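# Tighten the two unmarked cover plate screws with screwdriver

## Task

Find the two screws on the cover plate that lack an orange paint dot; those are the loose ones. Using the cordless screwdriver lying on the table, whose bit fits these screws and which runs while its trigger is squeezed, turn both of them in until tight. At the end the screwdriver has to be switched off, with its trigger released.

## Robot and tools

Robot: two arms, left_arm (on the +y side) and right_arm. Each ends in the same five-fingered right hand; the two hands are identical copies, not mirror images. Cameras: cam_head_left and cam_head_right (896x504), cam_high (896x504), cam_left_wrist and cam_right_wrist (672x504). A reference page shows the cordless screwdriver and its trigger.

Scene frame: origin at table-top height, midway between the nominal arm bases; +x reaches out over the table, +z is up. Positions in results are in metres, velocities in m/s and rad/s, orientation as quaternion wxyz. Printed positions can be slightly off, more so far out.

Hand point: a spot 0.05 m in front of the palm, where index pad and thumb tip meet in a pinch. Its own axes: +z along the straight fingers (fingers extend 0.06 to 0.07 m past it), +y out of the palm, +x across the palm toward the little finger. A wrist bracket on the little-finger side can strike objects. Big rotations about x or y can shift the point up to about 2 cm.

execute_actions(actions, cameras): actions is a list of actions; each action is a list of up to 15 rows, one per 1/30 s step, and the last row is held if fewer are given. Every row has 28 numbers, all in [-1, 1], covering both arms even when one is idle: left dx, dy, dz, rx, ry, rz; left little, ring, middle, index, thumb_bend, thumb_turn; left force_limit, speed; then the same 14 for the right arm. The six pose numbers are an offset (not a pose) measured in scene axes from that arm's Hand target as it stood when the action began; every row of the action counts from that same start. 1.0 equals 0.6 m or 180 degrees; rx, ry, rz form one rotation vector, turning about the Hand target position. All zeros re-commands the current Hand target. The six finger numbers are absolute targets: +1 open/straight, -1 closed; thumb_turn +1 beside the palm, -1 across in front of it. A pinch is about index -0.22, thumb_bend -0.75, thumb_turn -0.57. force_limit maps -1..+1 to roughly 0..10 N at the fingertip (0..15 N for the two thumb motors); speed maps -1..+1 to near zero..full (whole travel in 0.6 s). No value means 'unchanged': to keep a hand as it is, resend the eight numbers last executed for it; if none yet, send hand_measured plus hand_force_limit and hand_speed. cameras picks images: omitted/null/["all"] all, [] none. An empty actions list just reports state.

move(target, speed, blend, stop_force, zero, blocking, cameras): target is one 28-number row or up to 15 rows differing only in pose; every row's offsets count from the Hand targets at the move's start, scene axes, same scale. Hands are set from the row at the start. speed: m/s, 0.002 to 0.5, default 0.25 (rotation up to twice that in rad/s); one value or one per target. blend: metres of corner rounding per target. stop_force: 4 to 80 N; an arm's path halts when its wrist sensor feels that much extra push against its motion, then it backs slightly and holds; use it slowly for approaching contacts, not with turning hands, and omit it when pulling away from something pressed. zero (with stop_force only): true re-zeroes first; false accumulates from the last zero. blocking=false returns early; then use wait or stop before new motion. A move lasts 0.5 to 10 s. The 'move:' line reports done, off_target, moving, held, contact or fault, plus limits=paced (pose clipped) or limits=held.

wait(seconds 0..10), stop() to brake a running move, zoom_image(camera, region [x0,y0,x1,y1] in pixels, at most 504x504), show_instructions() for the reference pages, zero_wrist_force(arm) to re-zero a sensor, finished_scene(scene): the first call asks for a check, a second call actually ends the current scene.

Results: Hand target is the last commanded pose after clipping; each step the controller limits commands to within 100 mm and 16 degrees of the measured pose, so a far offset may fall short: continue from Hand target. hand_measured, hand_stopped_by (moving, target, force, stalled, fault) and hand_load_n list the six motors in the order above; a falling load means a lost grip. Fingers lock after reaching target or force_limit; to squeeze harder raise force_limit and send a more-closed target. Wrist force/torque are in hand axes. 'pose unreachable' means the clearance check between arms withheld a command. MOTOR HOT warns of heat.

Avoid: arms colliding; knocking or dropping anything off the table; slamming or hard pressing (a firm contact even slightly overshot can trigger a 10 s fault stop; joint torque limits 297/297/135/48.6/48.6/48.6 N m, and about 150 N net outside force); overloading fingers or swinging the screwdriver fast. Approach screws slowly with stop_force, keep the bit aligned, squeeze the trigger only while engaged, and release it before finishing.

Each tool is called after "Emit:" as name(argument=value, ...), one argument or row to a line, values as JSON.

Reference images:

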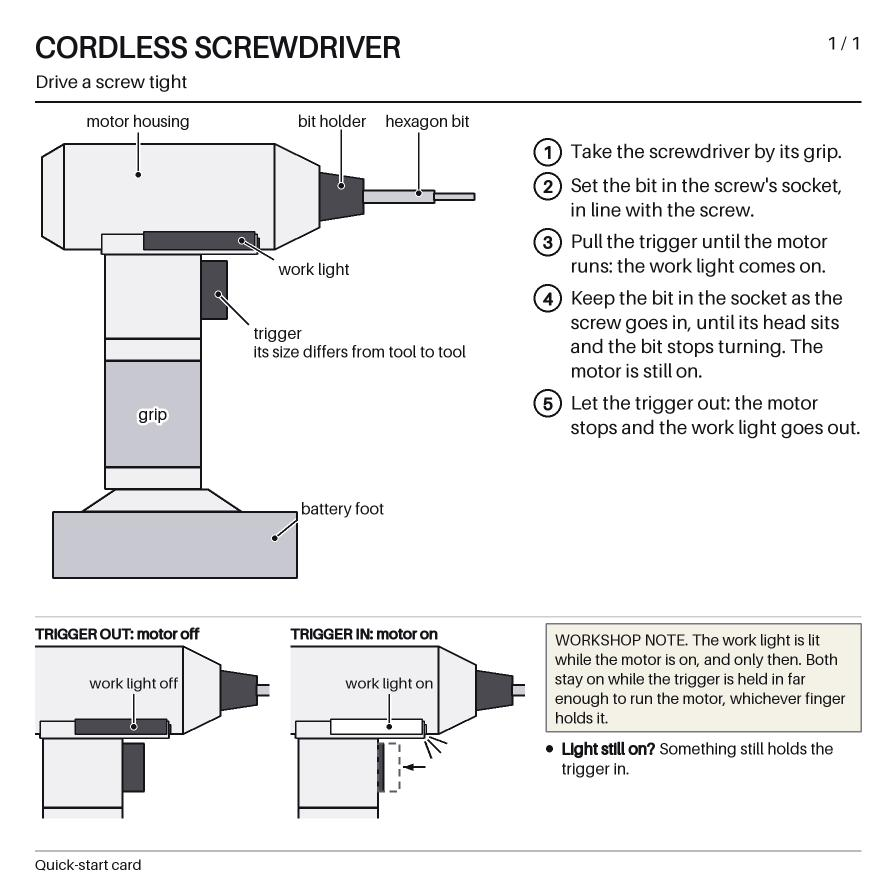

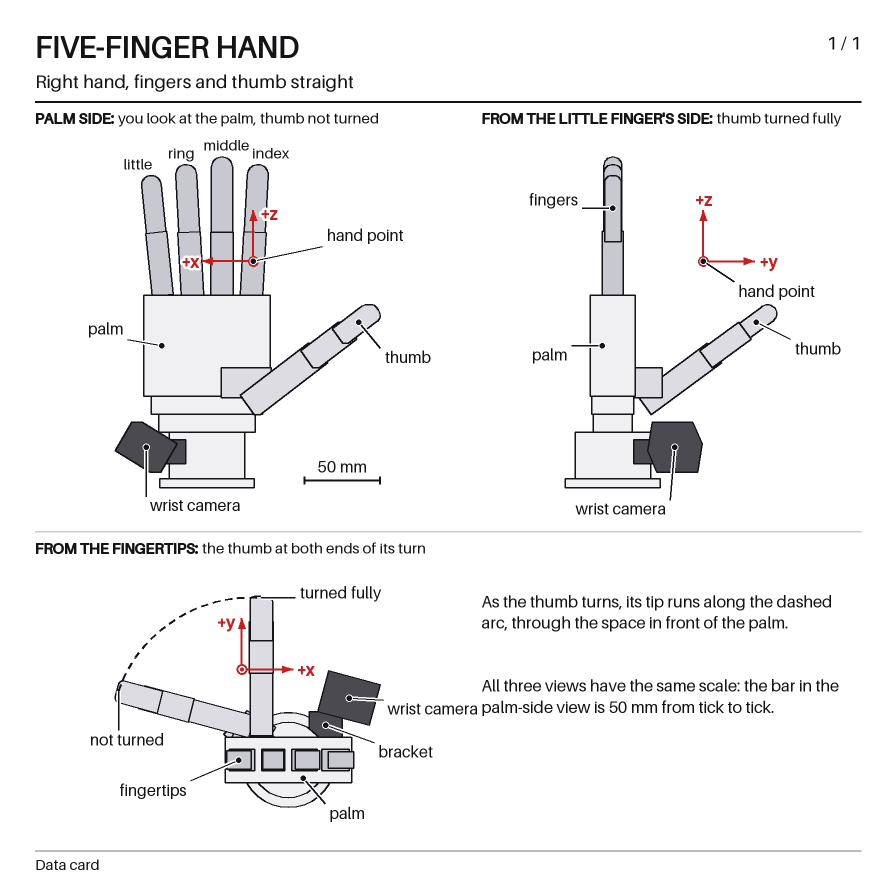

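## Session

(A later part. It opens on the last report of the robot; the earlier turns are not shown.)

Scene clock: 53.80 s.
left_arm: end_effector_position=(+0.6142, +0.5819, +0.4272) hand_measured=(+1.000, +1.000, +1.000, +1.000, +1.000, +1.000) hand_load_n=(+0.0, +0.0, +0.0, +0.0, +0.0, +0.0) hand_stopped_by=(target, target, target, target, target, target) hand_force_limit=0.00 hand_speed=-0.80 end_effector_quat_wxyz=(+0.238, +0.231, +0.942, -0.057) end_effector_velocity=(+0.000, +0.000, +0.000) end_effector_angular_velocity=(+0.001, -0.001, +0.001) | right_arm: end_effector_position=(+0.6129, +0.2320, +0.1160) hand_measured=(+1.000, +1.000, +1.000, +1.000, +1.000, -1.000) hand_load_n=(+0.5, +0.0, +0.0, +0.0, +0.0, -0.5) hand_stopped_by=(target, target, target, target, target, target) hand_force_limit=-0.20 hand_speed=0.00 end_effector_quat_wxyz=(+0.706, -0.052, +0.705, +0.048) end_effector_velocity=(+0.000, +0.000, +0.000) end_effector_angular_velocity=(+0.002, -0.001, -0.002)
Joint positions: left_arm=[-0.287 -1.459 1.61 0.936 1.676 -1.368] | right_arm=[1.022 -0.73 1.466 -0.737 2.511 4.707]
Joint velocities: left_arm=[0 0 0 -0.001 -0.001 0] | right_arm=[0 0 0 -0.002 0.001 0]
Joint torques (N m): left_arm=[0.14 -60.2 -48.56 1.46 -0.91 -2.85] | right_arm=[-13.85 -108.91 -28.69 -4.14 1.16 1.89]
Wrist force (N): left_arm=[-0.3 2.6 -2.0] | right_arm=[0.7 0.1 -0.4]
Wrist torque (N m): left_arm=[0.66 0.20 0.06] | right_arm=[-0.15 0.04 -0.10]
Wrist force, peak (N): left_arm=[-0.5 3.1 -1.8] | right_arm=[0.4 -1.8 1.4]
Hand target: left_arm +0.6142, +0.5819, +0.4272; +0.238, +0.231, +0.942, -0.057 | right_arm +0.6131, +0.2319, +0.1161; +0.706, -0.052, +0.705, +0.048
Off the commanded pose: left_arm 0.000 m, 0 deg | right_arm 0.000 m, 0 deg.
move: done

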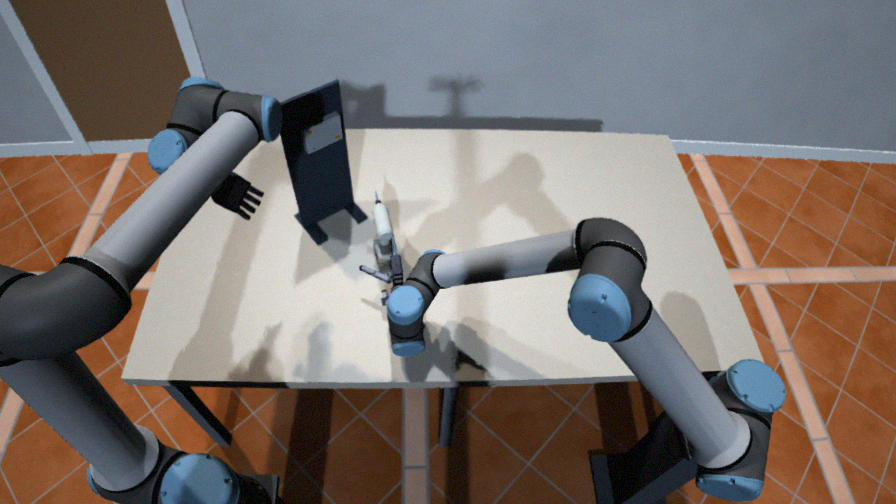

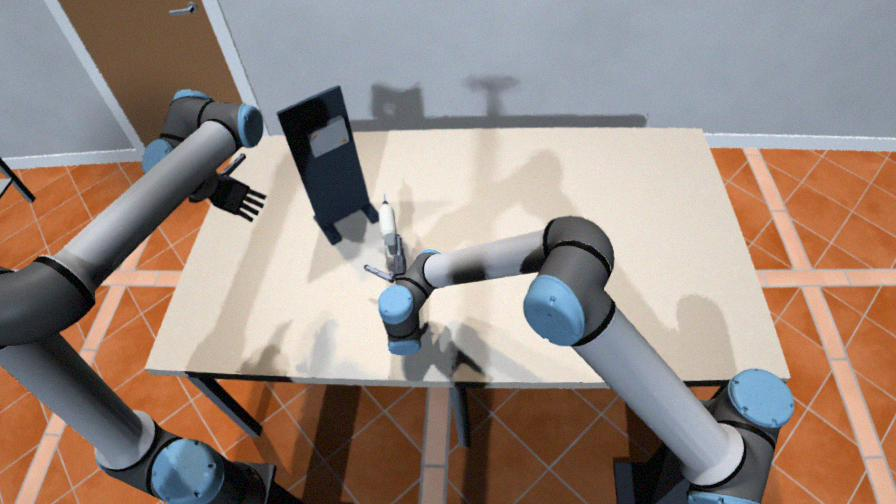

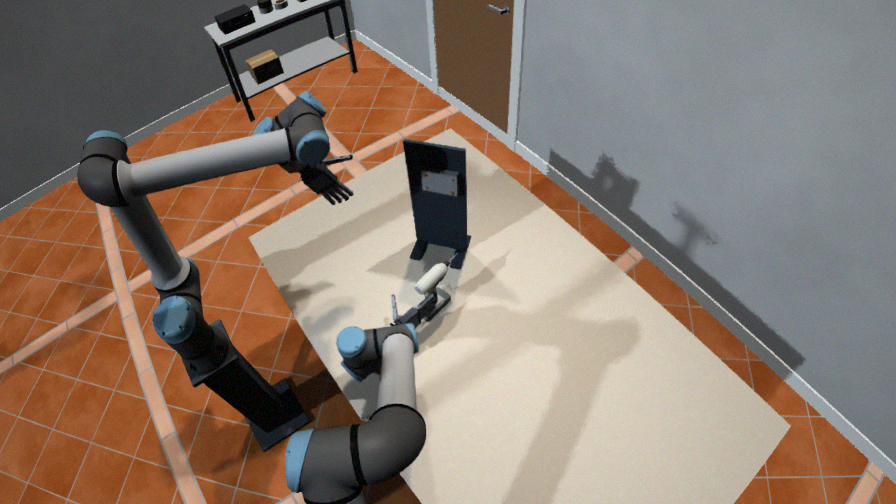

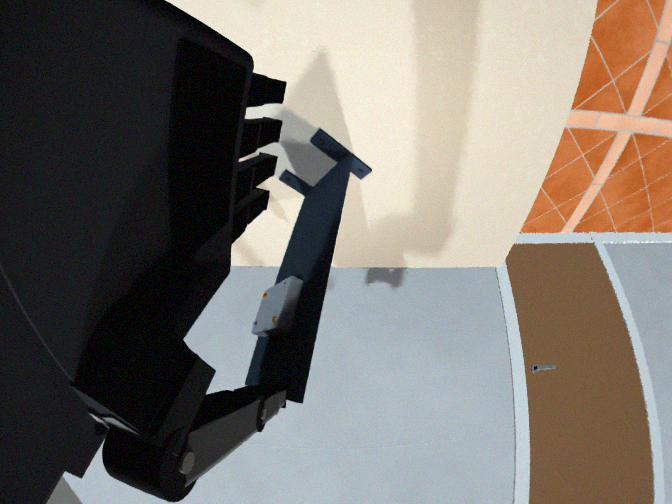

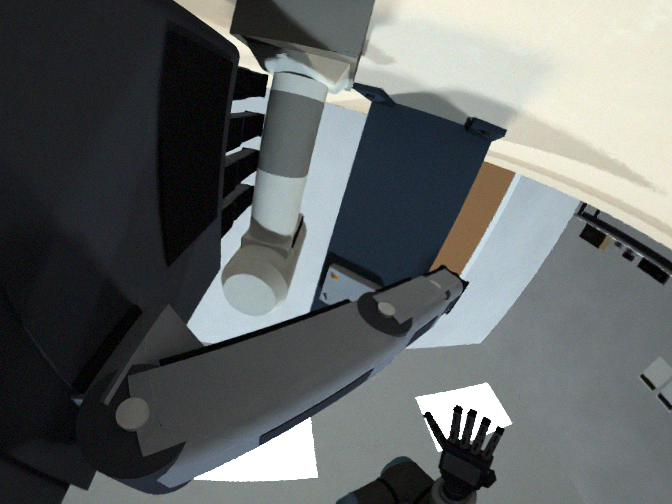

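Emit:
move(
  target=[0,0,0,0,0,0,1,1,1,1,1,1,0,-0.8,0.1155,0.0162,0,0,0,0,1,1,1,1,1,-1,-0.2,0],
  speed=0.06,
  stop_force=6,
  cameras=["cam_head_left","cam_head_right","cam_right_wrist"],
)

Emit:
zoom_image(
  camera="cam_head_left",
  region=[320, 160, 480, 320],
)

Emit:
zoom_image(
  camera="cam_head_right",
  region=[320, 160, 480, 320],
)

Scene clock: 56.27 s.
left_arm: end_effector_position=(+0.6142, +0.5819, +0.4272) hand_measured=(+1.000, +1.000, +1.000, +1.000, +1.000, +1.000) hand_load_n=(+0.0, +0.0, +0.0, +0.0, -0.5, +0.0) hand_stopped_by=(target, target, target, target, target, target) hand_force_limit=0.00 hand_speed=-0.80 end_effector_quat_wxyz=(+0.238, +0.231, +0.942, -0.057) end_effector_velocity=(+0.000, +0.000, +0.000) end_effector_angular_velocity=(+0.000, +0.000, +0.001) | right_arm: end_effector_position=(+0.6823, +0.2417, +0.1161) hand_measured=(+1.000, +1.000, +1.000, +1.000, +1.000, -1.000) hand_load_n=(+0.0, +0.0, +0.0, +0.0, +0.0, +0.0) hand_stopped_by=(target, target, target, target, target, target) hand_force_limit=-0.20 hand_speed=0.00 end_effector_quat_wxyz=(+0.706, -0.052, +0.705, +0.048) end_effector_velocity=(+0.000, +0.000, +0.000) end_effector_angular_velocity=(-0.001, +0.000, +0.000)
Joint positions: left_arm=[-0.287 -1.459 1.61 0.936 1.676 -1.368] | right_arm=[0.96 -0.69 1.383 -0.693 2.45 4.707]
Joint velocities: left_arm=[0 0 0 0 0 -0.001] | right_arm=[0 0 0 0.001 0 0]
Joint torques (N m): left_arm=[-5.43 -59.28 -49.18 2.01 -1.36 -2.52] | right_arm=[14.94 -115.16 -28.37 -3.72 2.05 1.32]
Wrist force (N): left_arm=[-0.3 2.6 -1.6] | right_arm=[0.8 0.2 -0.2]
Wrist torque (N m): left_arm=[0.64 0.19 0.06] | right_arm=[-0.15 0.03 -0.08]
Wrist force, peak (N): left_arm=[-0.4 2.7 -1.9] | right_arm=[0.5 -0.4 -2.2]
Hand target: left_arm +0.6142, +0.5819, +0.4272; +0.238, +0.231, +0.942, -0.057 | right_arm +0.6823, +0.2417, +0.1161; +0.706, -0.052, +0.705, +0.048
Off the commanded pose: left_arm 0.000 m, 0 deg | right_arm 0.000 m, 0 deg.
move: done
Images, in order (width x height): cam_head_left 896x504, cam_head_right 896x504, cam_right_wrist 672x504.

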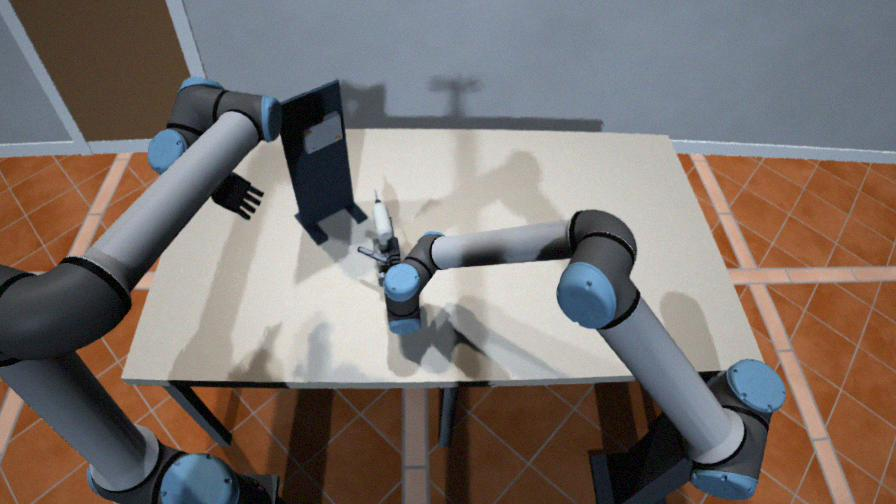

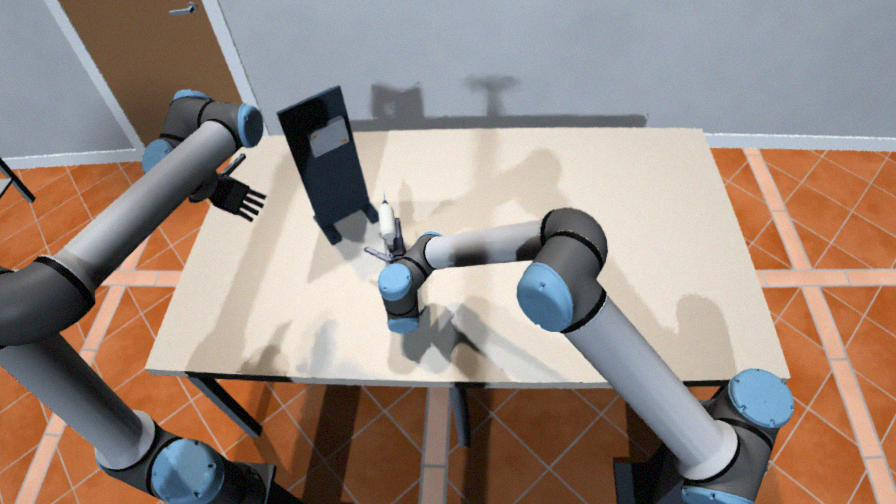

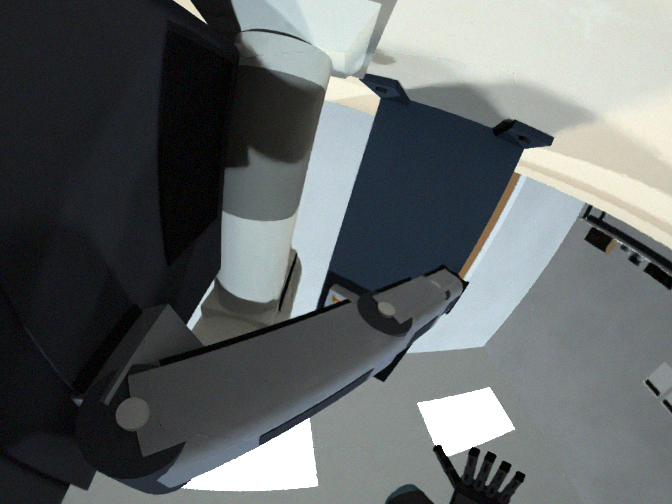

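Scaled by 3.150.

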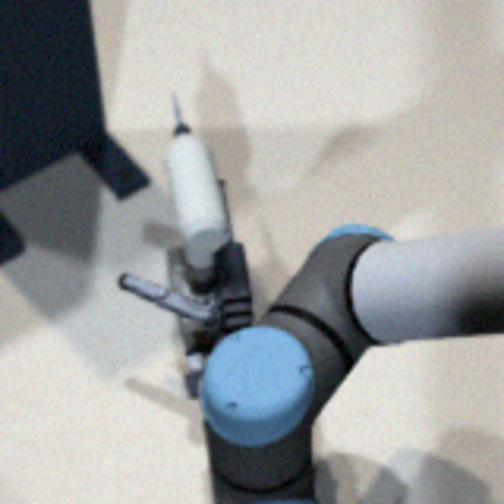

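Scaled by 3.150.

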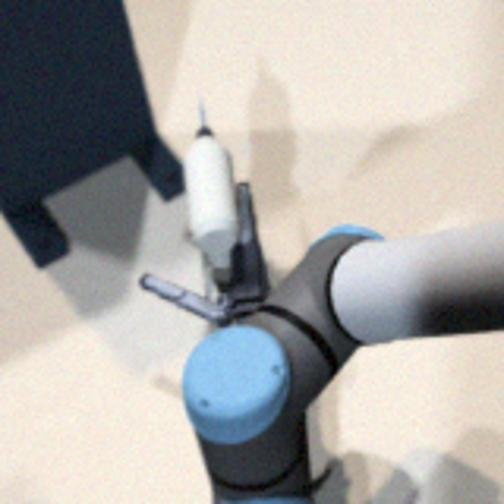

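Emit:
move(
  target=[0,0,0,0,0,0,1,1,1,1,1,1,0,-0.8,0.099,0.0139,0,0,0,0,1,1,1,1,1,-1,-0.2,0],
  speed=0.04,
  stop_force=5,
  cameras=["cam_head_left","cam_head_right","cam_right_wrist"],
)

Emit:
zoom_image(
  camera="cam_head_left",
  region=[320, 160, 480, 320],
)

Emit:
zoom_image(
  camera="cam_head_right",
  region=[320, 160, 480, 320],
)

Scene clock: 59.17 s.
left_arm: end_effector_position=(+0.6142, +0.5819, +0.4272) hand_measured=(+1.000, +1.000, +1.000, +1.000, +1.000, +1.000) hand_load_n=(+0.0, +0.0, +0.0, +0.0, +0.0, +0.0) hand_stopped_by=(target, target, target, target, target, target) hand_force_limit=0.00 hand_speed=-0.80 end_effector_quat_wxyz=(+0.238, +0.231, +0.942, -0.057) end_effector_velocity=(+0.000, +0.000, +0.000) end_effector_angular_velocity=(+0.000, +0.001, +0.000) | right_arm: end_effector_position=(+0.7417, +0.2501, +0.1161) hand_measured=(+1.000, +1.000, +1.000, +1.000, +1.000, -1.000) hand_load_n=(+0.0, +0.0, +0.0, +0.0, +0.0, -0.5) hand_stopped_by=(target, target, target, target, target, target) hand_force_limit=-0.20 hand_speed=0.00 end_effector_quat_wxyz=(+0.705, -0.052, +0.705, +0.048) end_effector_velocity=(+0.000, +0.000, +0.001) end_effector_angular_velocity=(+0.000, -0.001, +0.000)
Joint positions: left_arm=[-0.287 -1.459 1.61 0.936 1.676 -1.368] | right_arm=[0.911 -0.649 1.299 -0.65 2.401 4.707]
Joint velocities: left_arm=[0 0 0 0 0 0] | right_arm=[0 -0.001 0 0.001 0 0]
Joint torques (N m): left_arm=[-4.37 -62.55 -47.06 2.42 -1.33 -2.81] | right_arm=[14.42 -118.06 -29.6 -3.77 2.16 1.4]
Wrist force (N): left_arm=[-0.4 2.4 -1.6] | right_arm=[1.1 0.4 -0.4]
Wrist torque (N m): left_arm=[0.60 0.20 0.04] | right_arm=[-0.10 -0.01 -0.06]
Wrist force, peak (N): left_arm=[-0.5 2.6 -2.1] | right_arm=[1.0 -0.2 -2.4]
Hand target: left_arm +0.6142, +0.5819, +0.4272; +0.238, +0.231, +0.942, -0.057 | right_arm +0.7417, +0.2501, +0.1161; +0.705, -0.052, +0.705, +0.048
Off the commanded pose: left_arm 0.000 m, 0 deg | right_arm 0.000 m, 0 deg.
move: done
Images, in order (width x height): cam_head_left 896x504, cam_head_right 896x504, cam_right_wrist 672x504.

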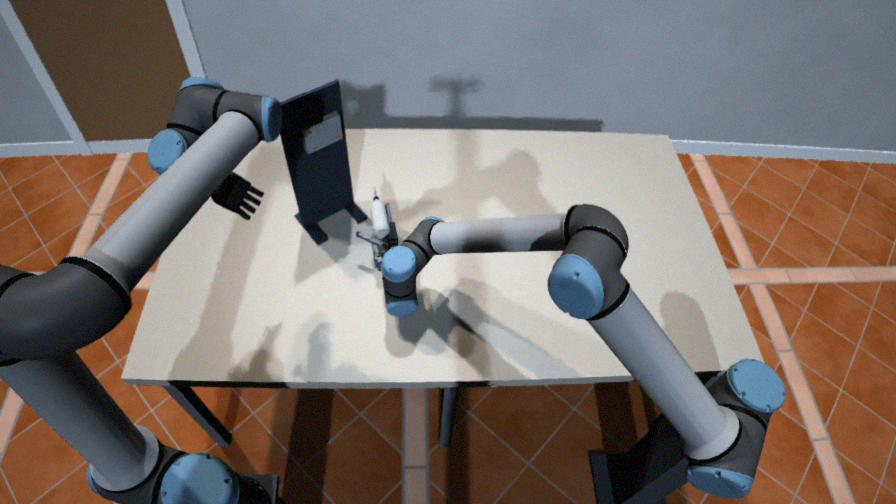

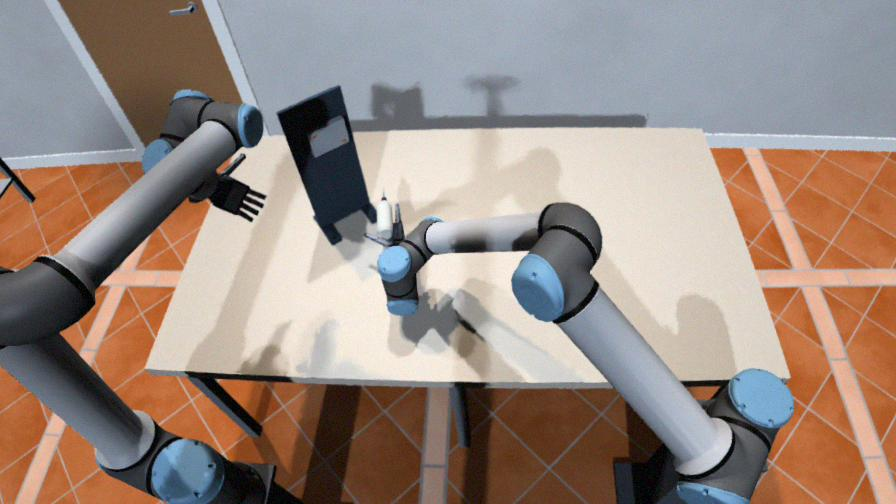

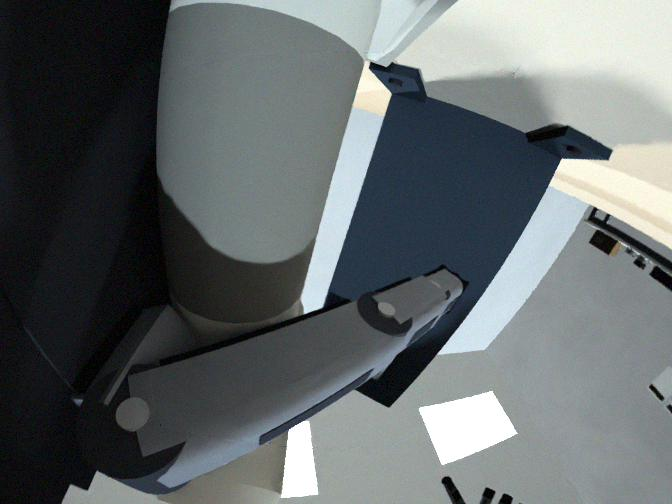

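Scaled by 3.150.

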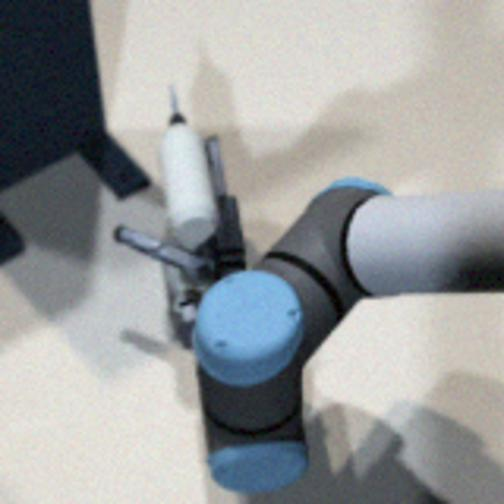

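Scaled by 3.150.

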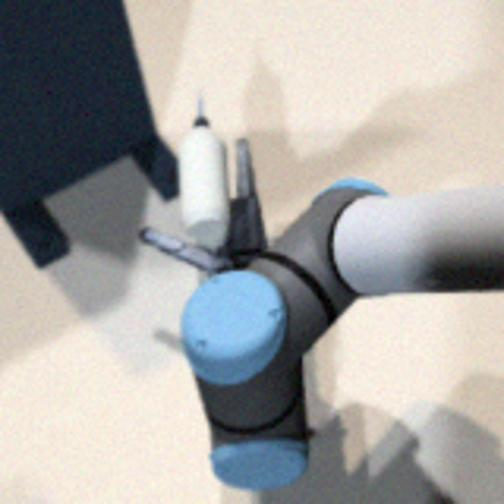

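Emit:
zoom_image(
  camera="cam_right_wrist",
  region=[100, 160, 360, 355],
)

Emit:
zoom_image(
  camera="cam_high",
  region=[380, 220, 480, 340],
)

Scaled by 1.938 from the camera's 672x504 image, which has a finer 960x720 frame.

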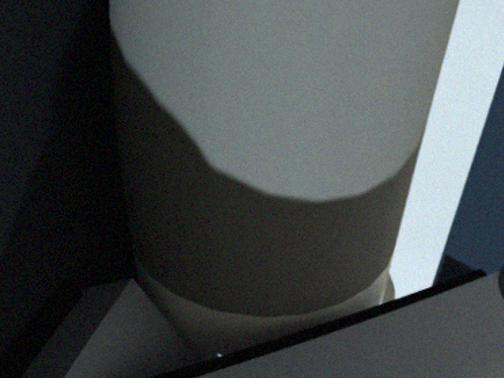

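This scene's latest camera images include none from cam_high. They are from: cam_head_left, cam_head_right, cam_right_wrist. cam_high's image comes with the result of a call that names it in "cameras".

Emit:
move(
  target=[0,0,0,0,0,0,1,1,1,1,1,1,0,-0.8,0,0,0,0,0,0,-0.5,-0.5,-0.5,1,1,-1,-0.6,-0.6],
)

Emit:
zoom_image(
  camera="cam_head_left",
  region=[320, 160, 480, 320],
)

Emit:
zoom_image(
  camera="cam_high",
  region=[380, 220, 500, 340],
)

Scene clock: 62.03 s.
left_arm: end_effector_position=(+0.6142, +0.5819, +0.4272) hand_measured=(+1.000, +1.000, +1.000, +1.000, +1.000, +1.000) hand_load_n=(+0.0, +0.0, +0.0, +0.0, +0.0, +0.0) hand_stopped_by=(target, target, target, target, target, target) hand_force_limit=0.00 hand_speed=-0.80 end_effector_quat_wxyz=(+0.238, +0.231, +0.942, -0.057) end_effector_velocity=(+0.000, +0.000, +0.000) end_effector_angular_velocity=(+0.000, +0.000, +0.000) | right_arm: end_effector_position=(+0.7417, +0.2501, +0.1161) hand_measured=(-0.500, -0.500, -0.500, +1.000, +1.000, -1.000) hand_load_n=(+0.0, +0.5, +0.0, +0.0, +0.0, +0.0) hand_stopped_by=(target, target, target, target, target, target) hand_force_limit=-0.60 hand_speed=-0.60 end_effector_quat_wxyz=(+0.705, -0.052, +0.705, +0.048) end_effector_velocity=(+0.000, +0.000, +0.000) end_effector_angular_velocity=(+0.000, +0.000, +0.000)
Joint positions: left_arm=[-0.287 -1.459 1.61 0.936 1.676 -1.368] | right_arm=[0.911 -0.649 1.299 -0.65 2.401 4.707]
Joint velocities: left_arm=[0.001 0 0 0 0 0] | right_arm=[0 0 0 0 0 0]
Joint torques (N m): left_arm=[-6.21 -62.7 -46.98 2.52 -1.05 -2.91] | right_arm=[14.1 -117.78 -35.61 -1.63 0.86 0.14]
Wrist force (N): left_arm=[-0.5 2.4 -1.7] | right_arm=[0.6 -0.1 -0.2]
Wrist torque (N m): left_arm=[0.62 0.22 0.04] | right_arm=[-0.20 0.05 -0.12]
Wrist force, peak (N): left_arm=[-0.2 2.8 -2.1] | right_arm=[1.3 -0.1 -0.6]
Hand target: left_arm +0.6142, +0.5819, +0.4272; +0.238, +0.231, +0.942, -0.057 | right_arm +0.7417, +0.2501, +0.1161; +0.705, -0.052, +0.705, +0.048
Off the commanded pose: left_arm 0.000 m, 0 deg | right_arm 0.000 m, 0 deg.
move: done

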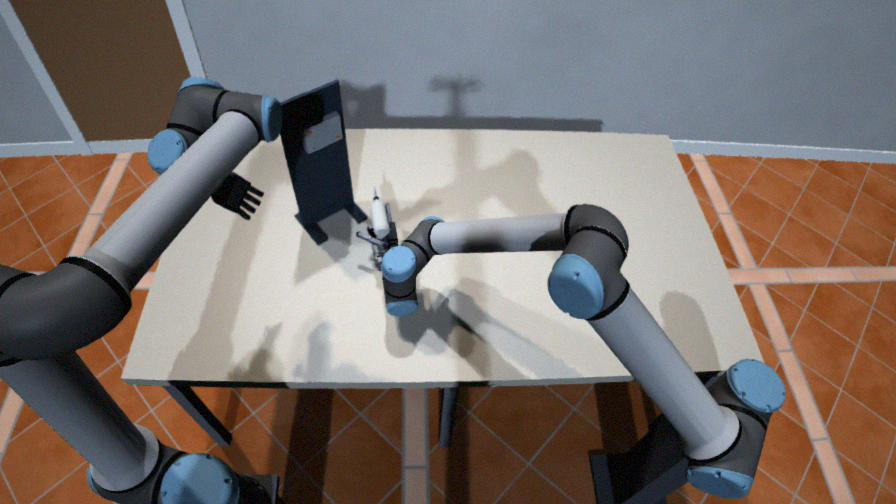

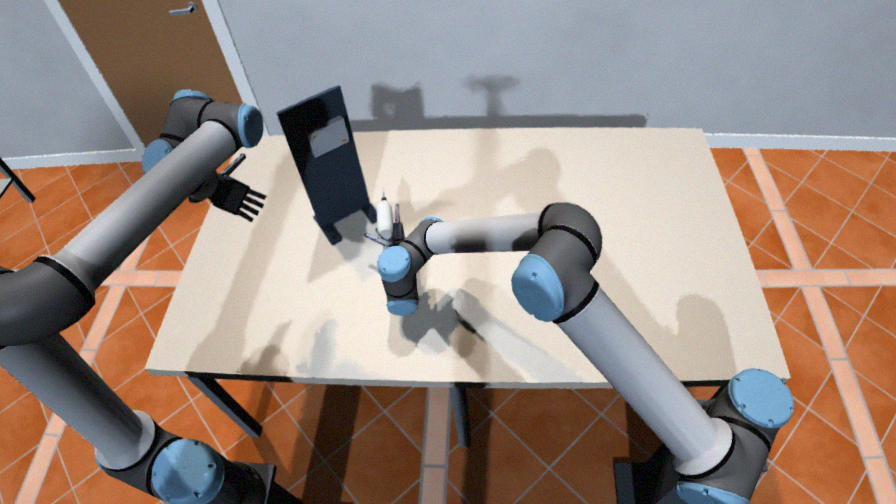

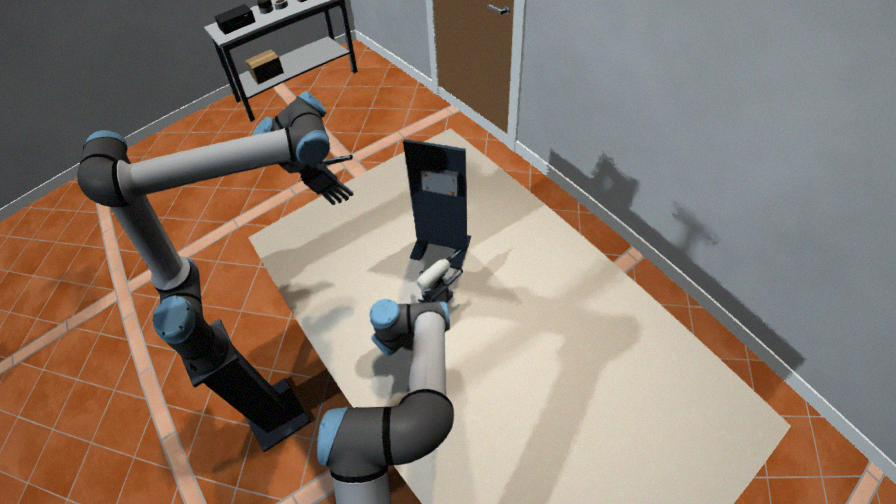

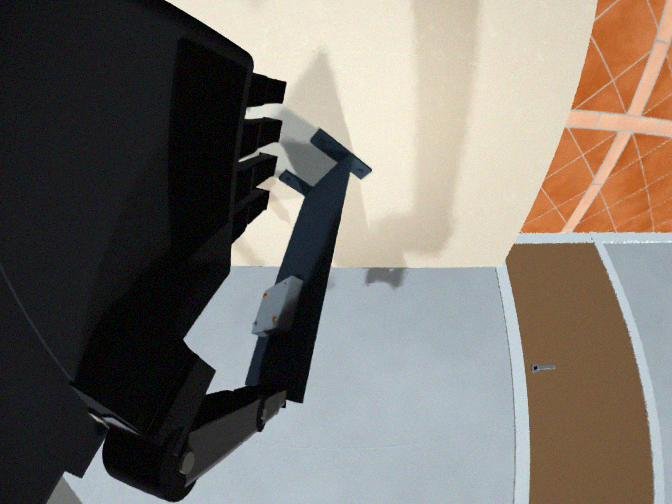

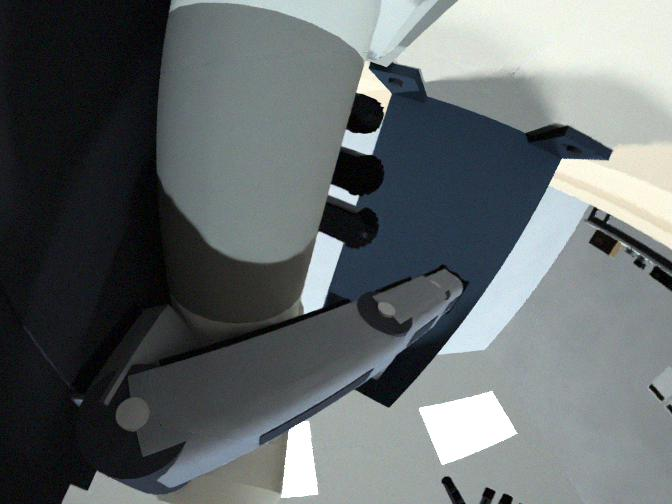

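Scaled by 3.150.

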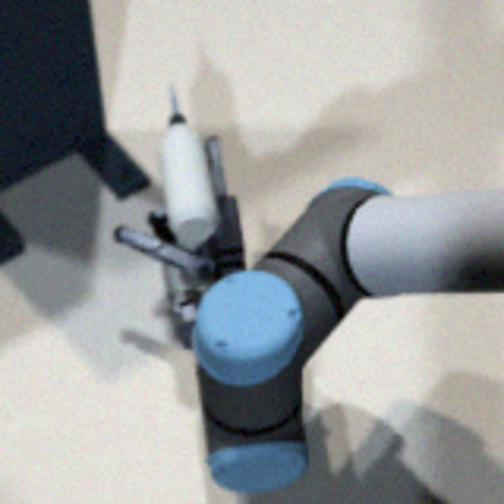

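Scaled by 4.200.

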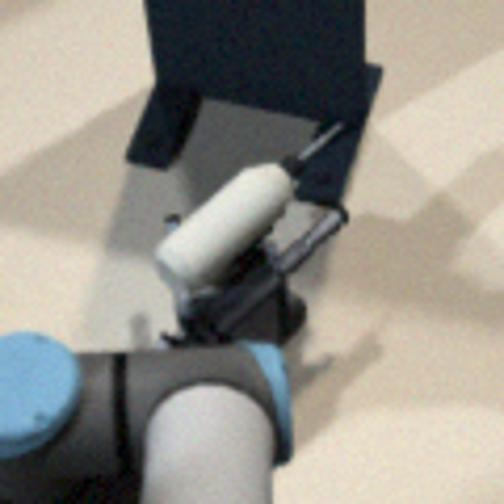

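Emit:
move(
  target=[0,0,0,0,0,0,1,1,1,1,1,1,0,-0.8,0,0,0,0,0,0,-1,-1,-1,1,1,-1,-0.5,-0.7],
)

Emit:
zoom_image(
  camera="cam_head_left",
  region=[320, 160, 480, 320],
)

Emit:
zoom_image(
  camera="cam_high",
  region=[380, 220, 500, 340],
)

Scene clock: 63.30 s.
left_arm: end_effector_position=(+0.6142, +0.5819, +0.4272) hand_measured=(+1.000, +1.000, +1.000, +1.000, +1.000, +1.000) hand_load_n=(+0.0, +0.0, +0.0, +0.0, +0.0, -0.5) hand_stopped_by=(target, target, target, target, target, target) hand_force_limit=0.00 hand_speed=-0.80 end_effector_quat_wxyz=(+0.238, +0.231, +0.942, -0.057) end_effector_velocity=(+0.000, +0.000, +0.000) end_effector_angular_velocity=(+0.000, +0.000, -0.001) | right_arm: end_effector_position=(+0.7417, +0.2501, +0.1161) hand_measured=(-0.914, -0.898, -0.912, +1.000, +1.000, -1.000) hand_load_n=(+4.5, +1.0, +9.0, +0.0, +0.0, +0.0) hand_stopped_by=(force, force, force, target, target, target) hand_force_limit=-0.50 hand_speed=-0.70 end_effector_quat_wxyz=(+0.705, -0.052, +0.705, +0.048) end_effector_velocity=(+0.000, +0.000, -0.001) end_effector_angular_velocity=(+0.000, +0.000, +0.000)
Joint positions: left_arm=[-0.287 -1.459 1.61 0.936 1.676 -1.368] | right_arm=[0.911 -0.649 1.299 -0.65 2.401 4.707]
Joint velocities: left_arm=[0 0 0 0 0.001 0.001] | right_arm=[0 0.001 0 0 0 0]
Joint torques (N m): left_arm=[-7.75 -58.53 -46.21 3.08 -0.93 -2.89] | right_arm=[12.83 -116.06 -38.21 -0.43 0.14 -0.31]
Wrist force (N): left_arm=[-0.4 2.3 -2.2] | right_arm=[0.2 0.9 -0.7]
Wrist torque (N m): left_arm=[0.63 0.23 0.04] | right_arm=[-0.16 -0.20 0.21]
Wrist force, peak (N): left_arm=[-0.3 3.0 -2.0] | right_arm=[1.1 1.0 1.2]
Hand target: left_arm +0.6142, +0.5819, +0.4272; +0.238, +0.231, +0.942, -0.057 | right_arm +0.7417, +0.2501, +0.1161; +0.705, -0.052, +0.705, +0.048
Off the commanded pose: left_arm 0.000 m, 0 deg | right_arm 0.000 m, 0 deg.
move: done

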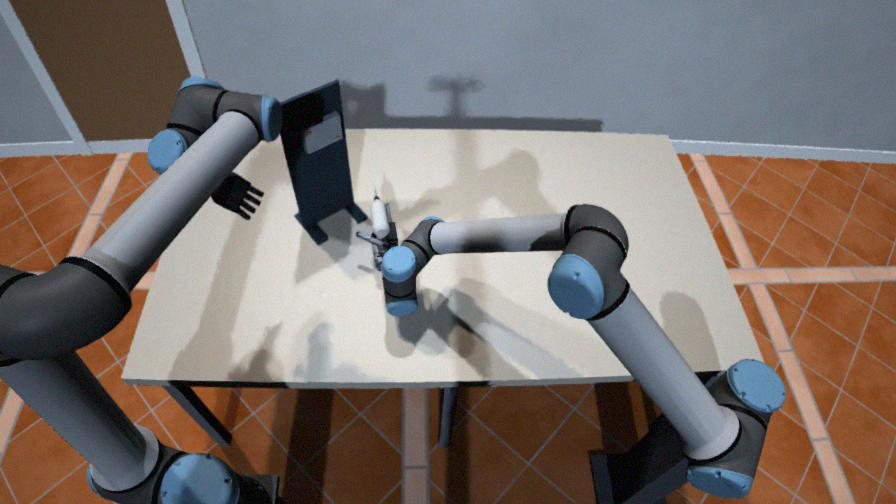

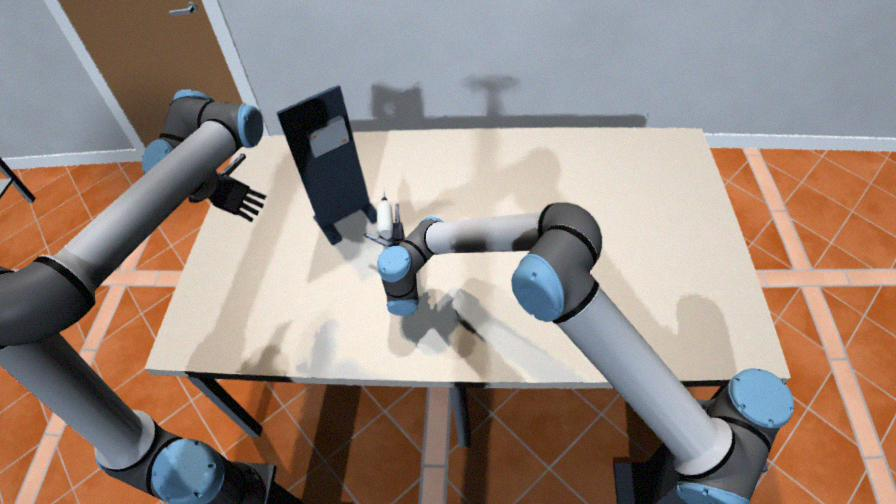

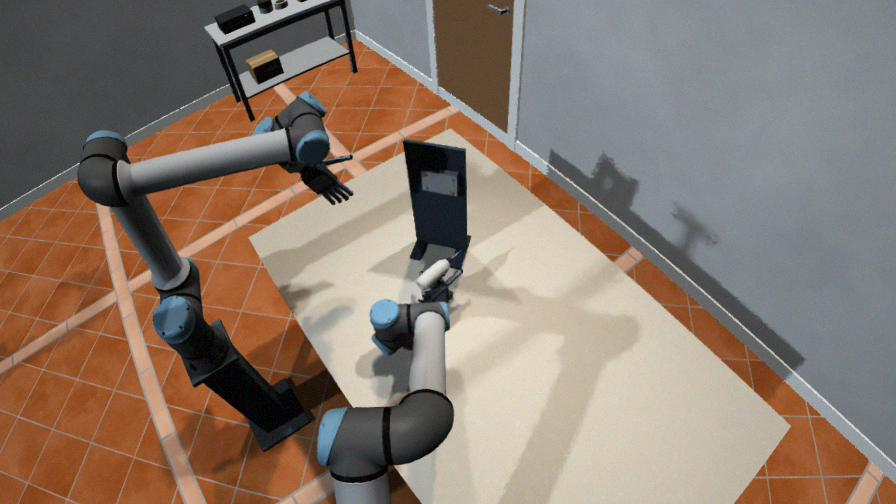

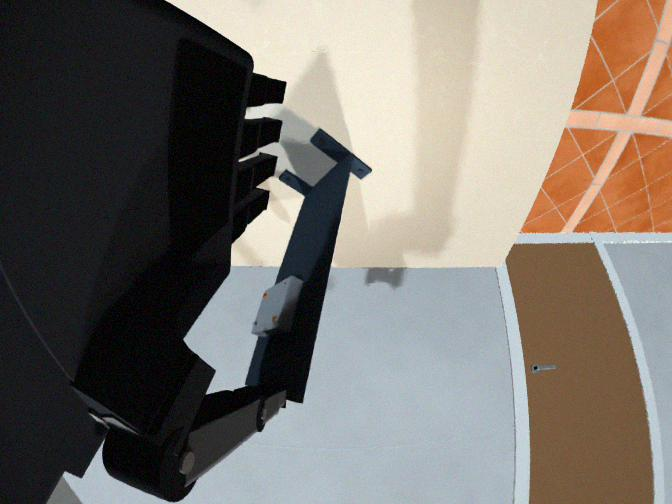

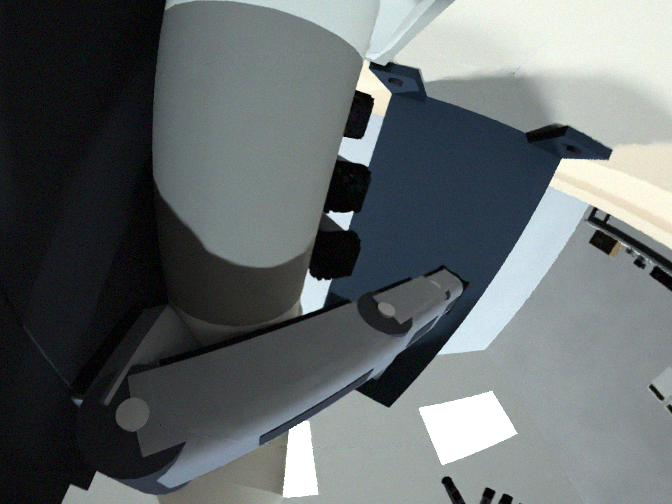

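Scaled by 3.150.

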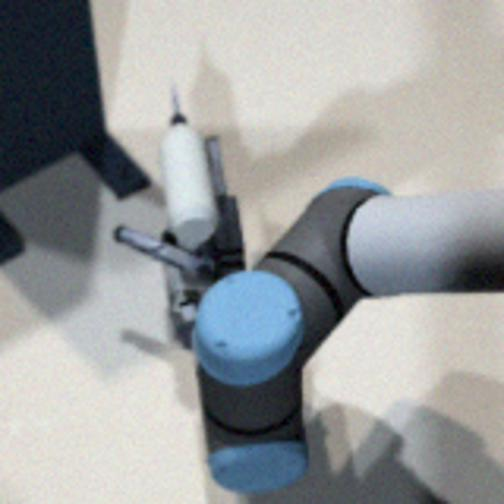

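Scaled by 4.200.

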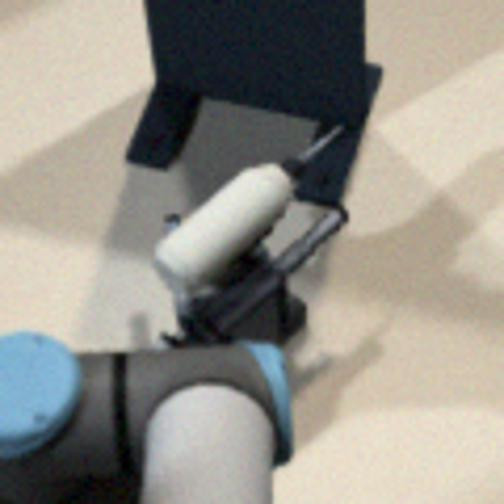

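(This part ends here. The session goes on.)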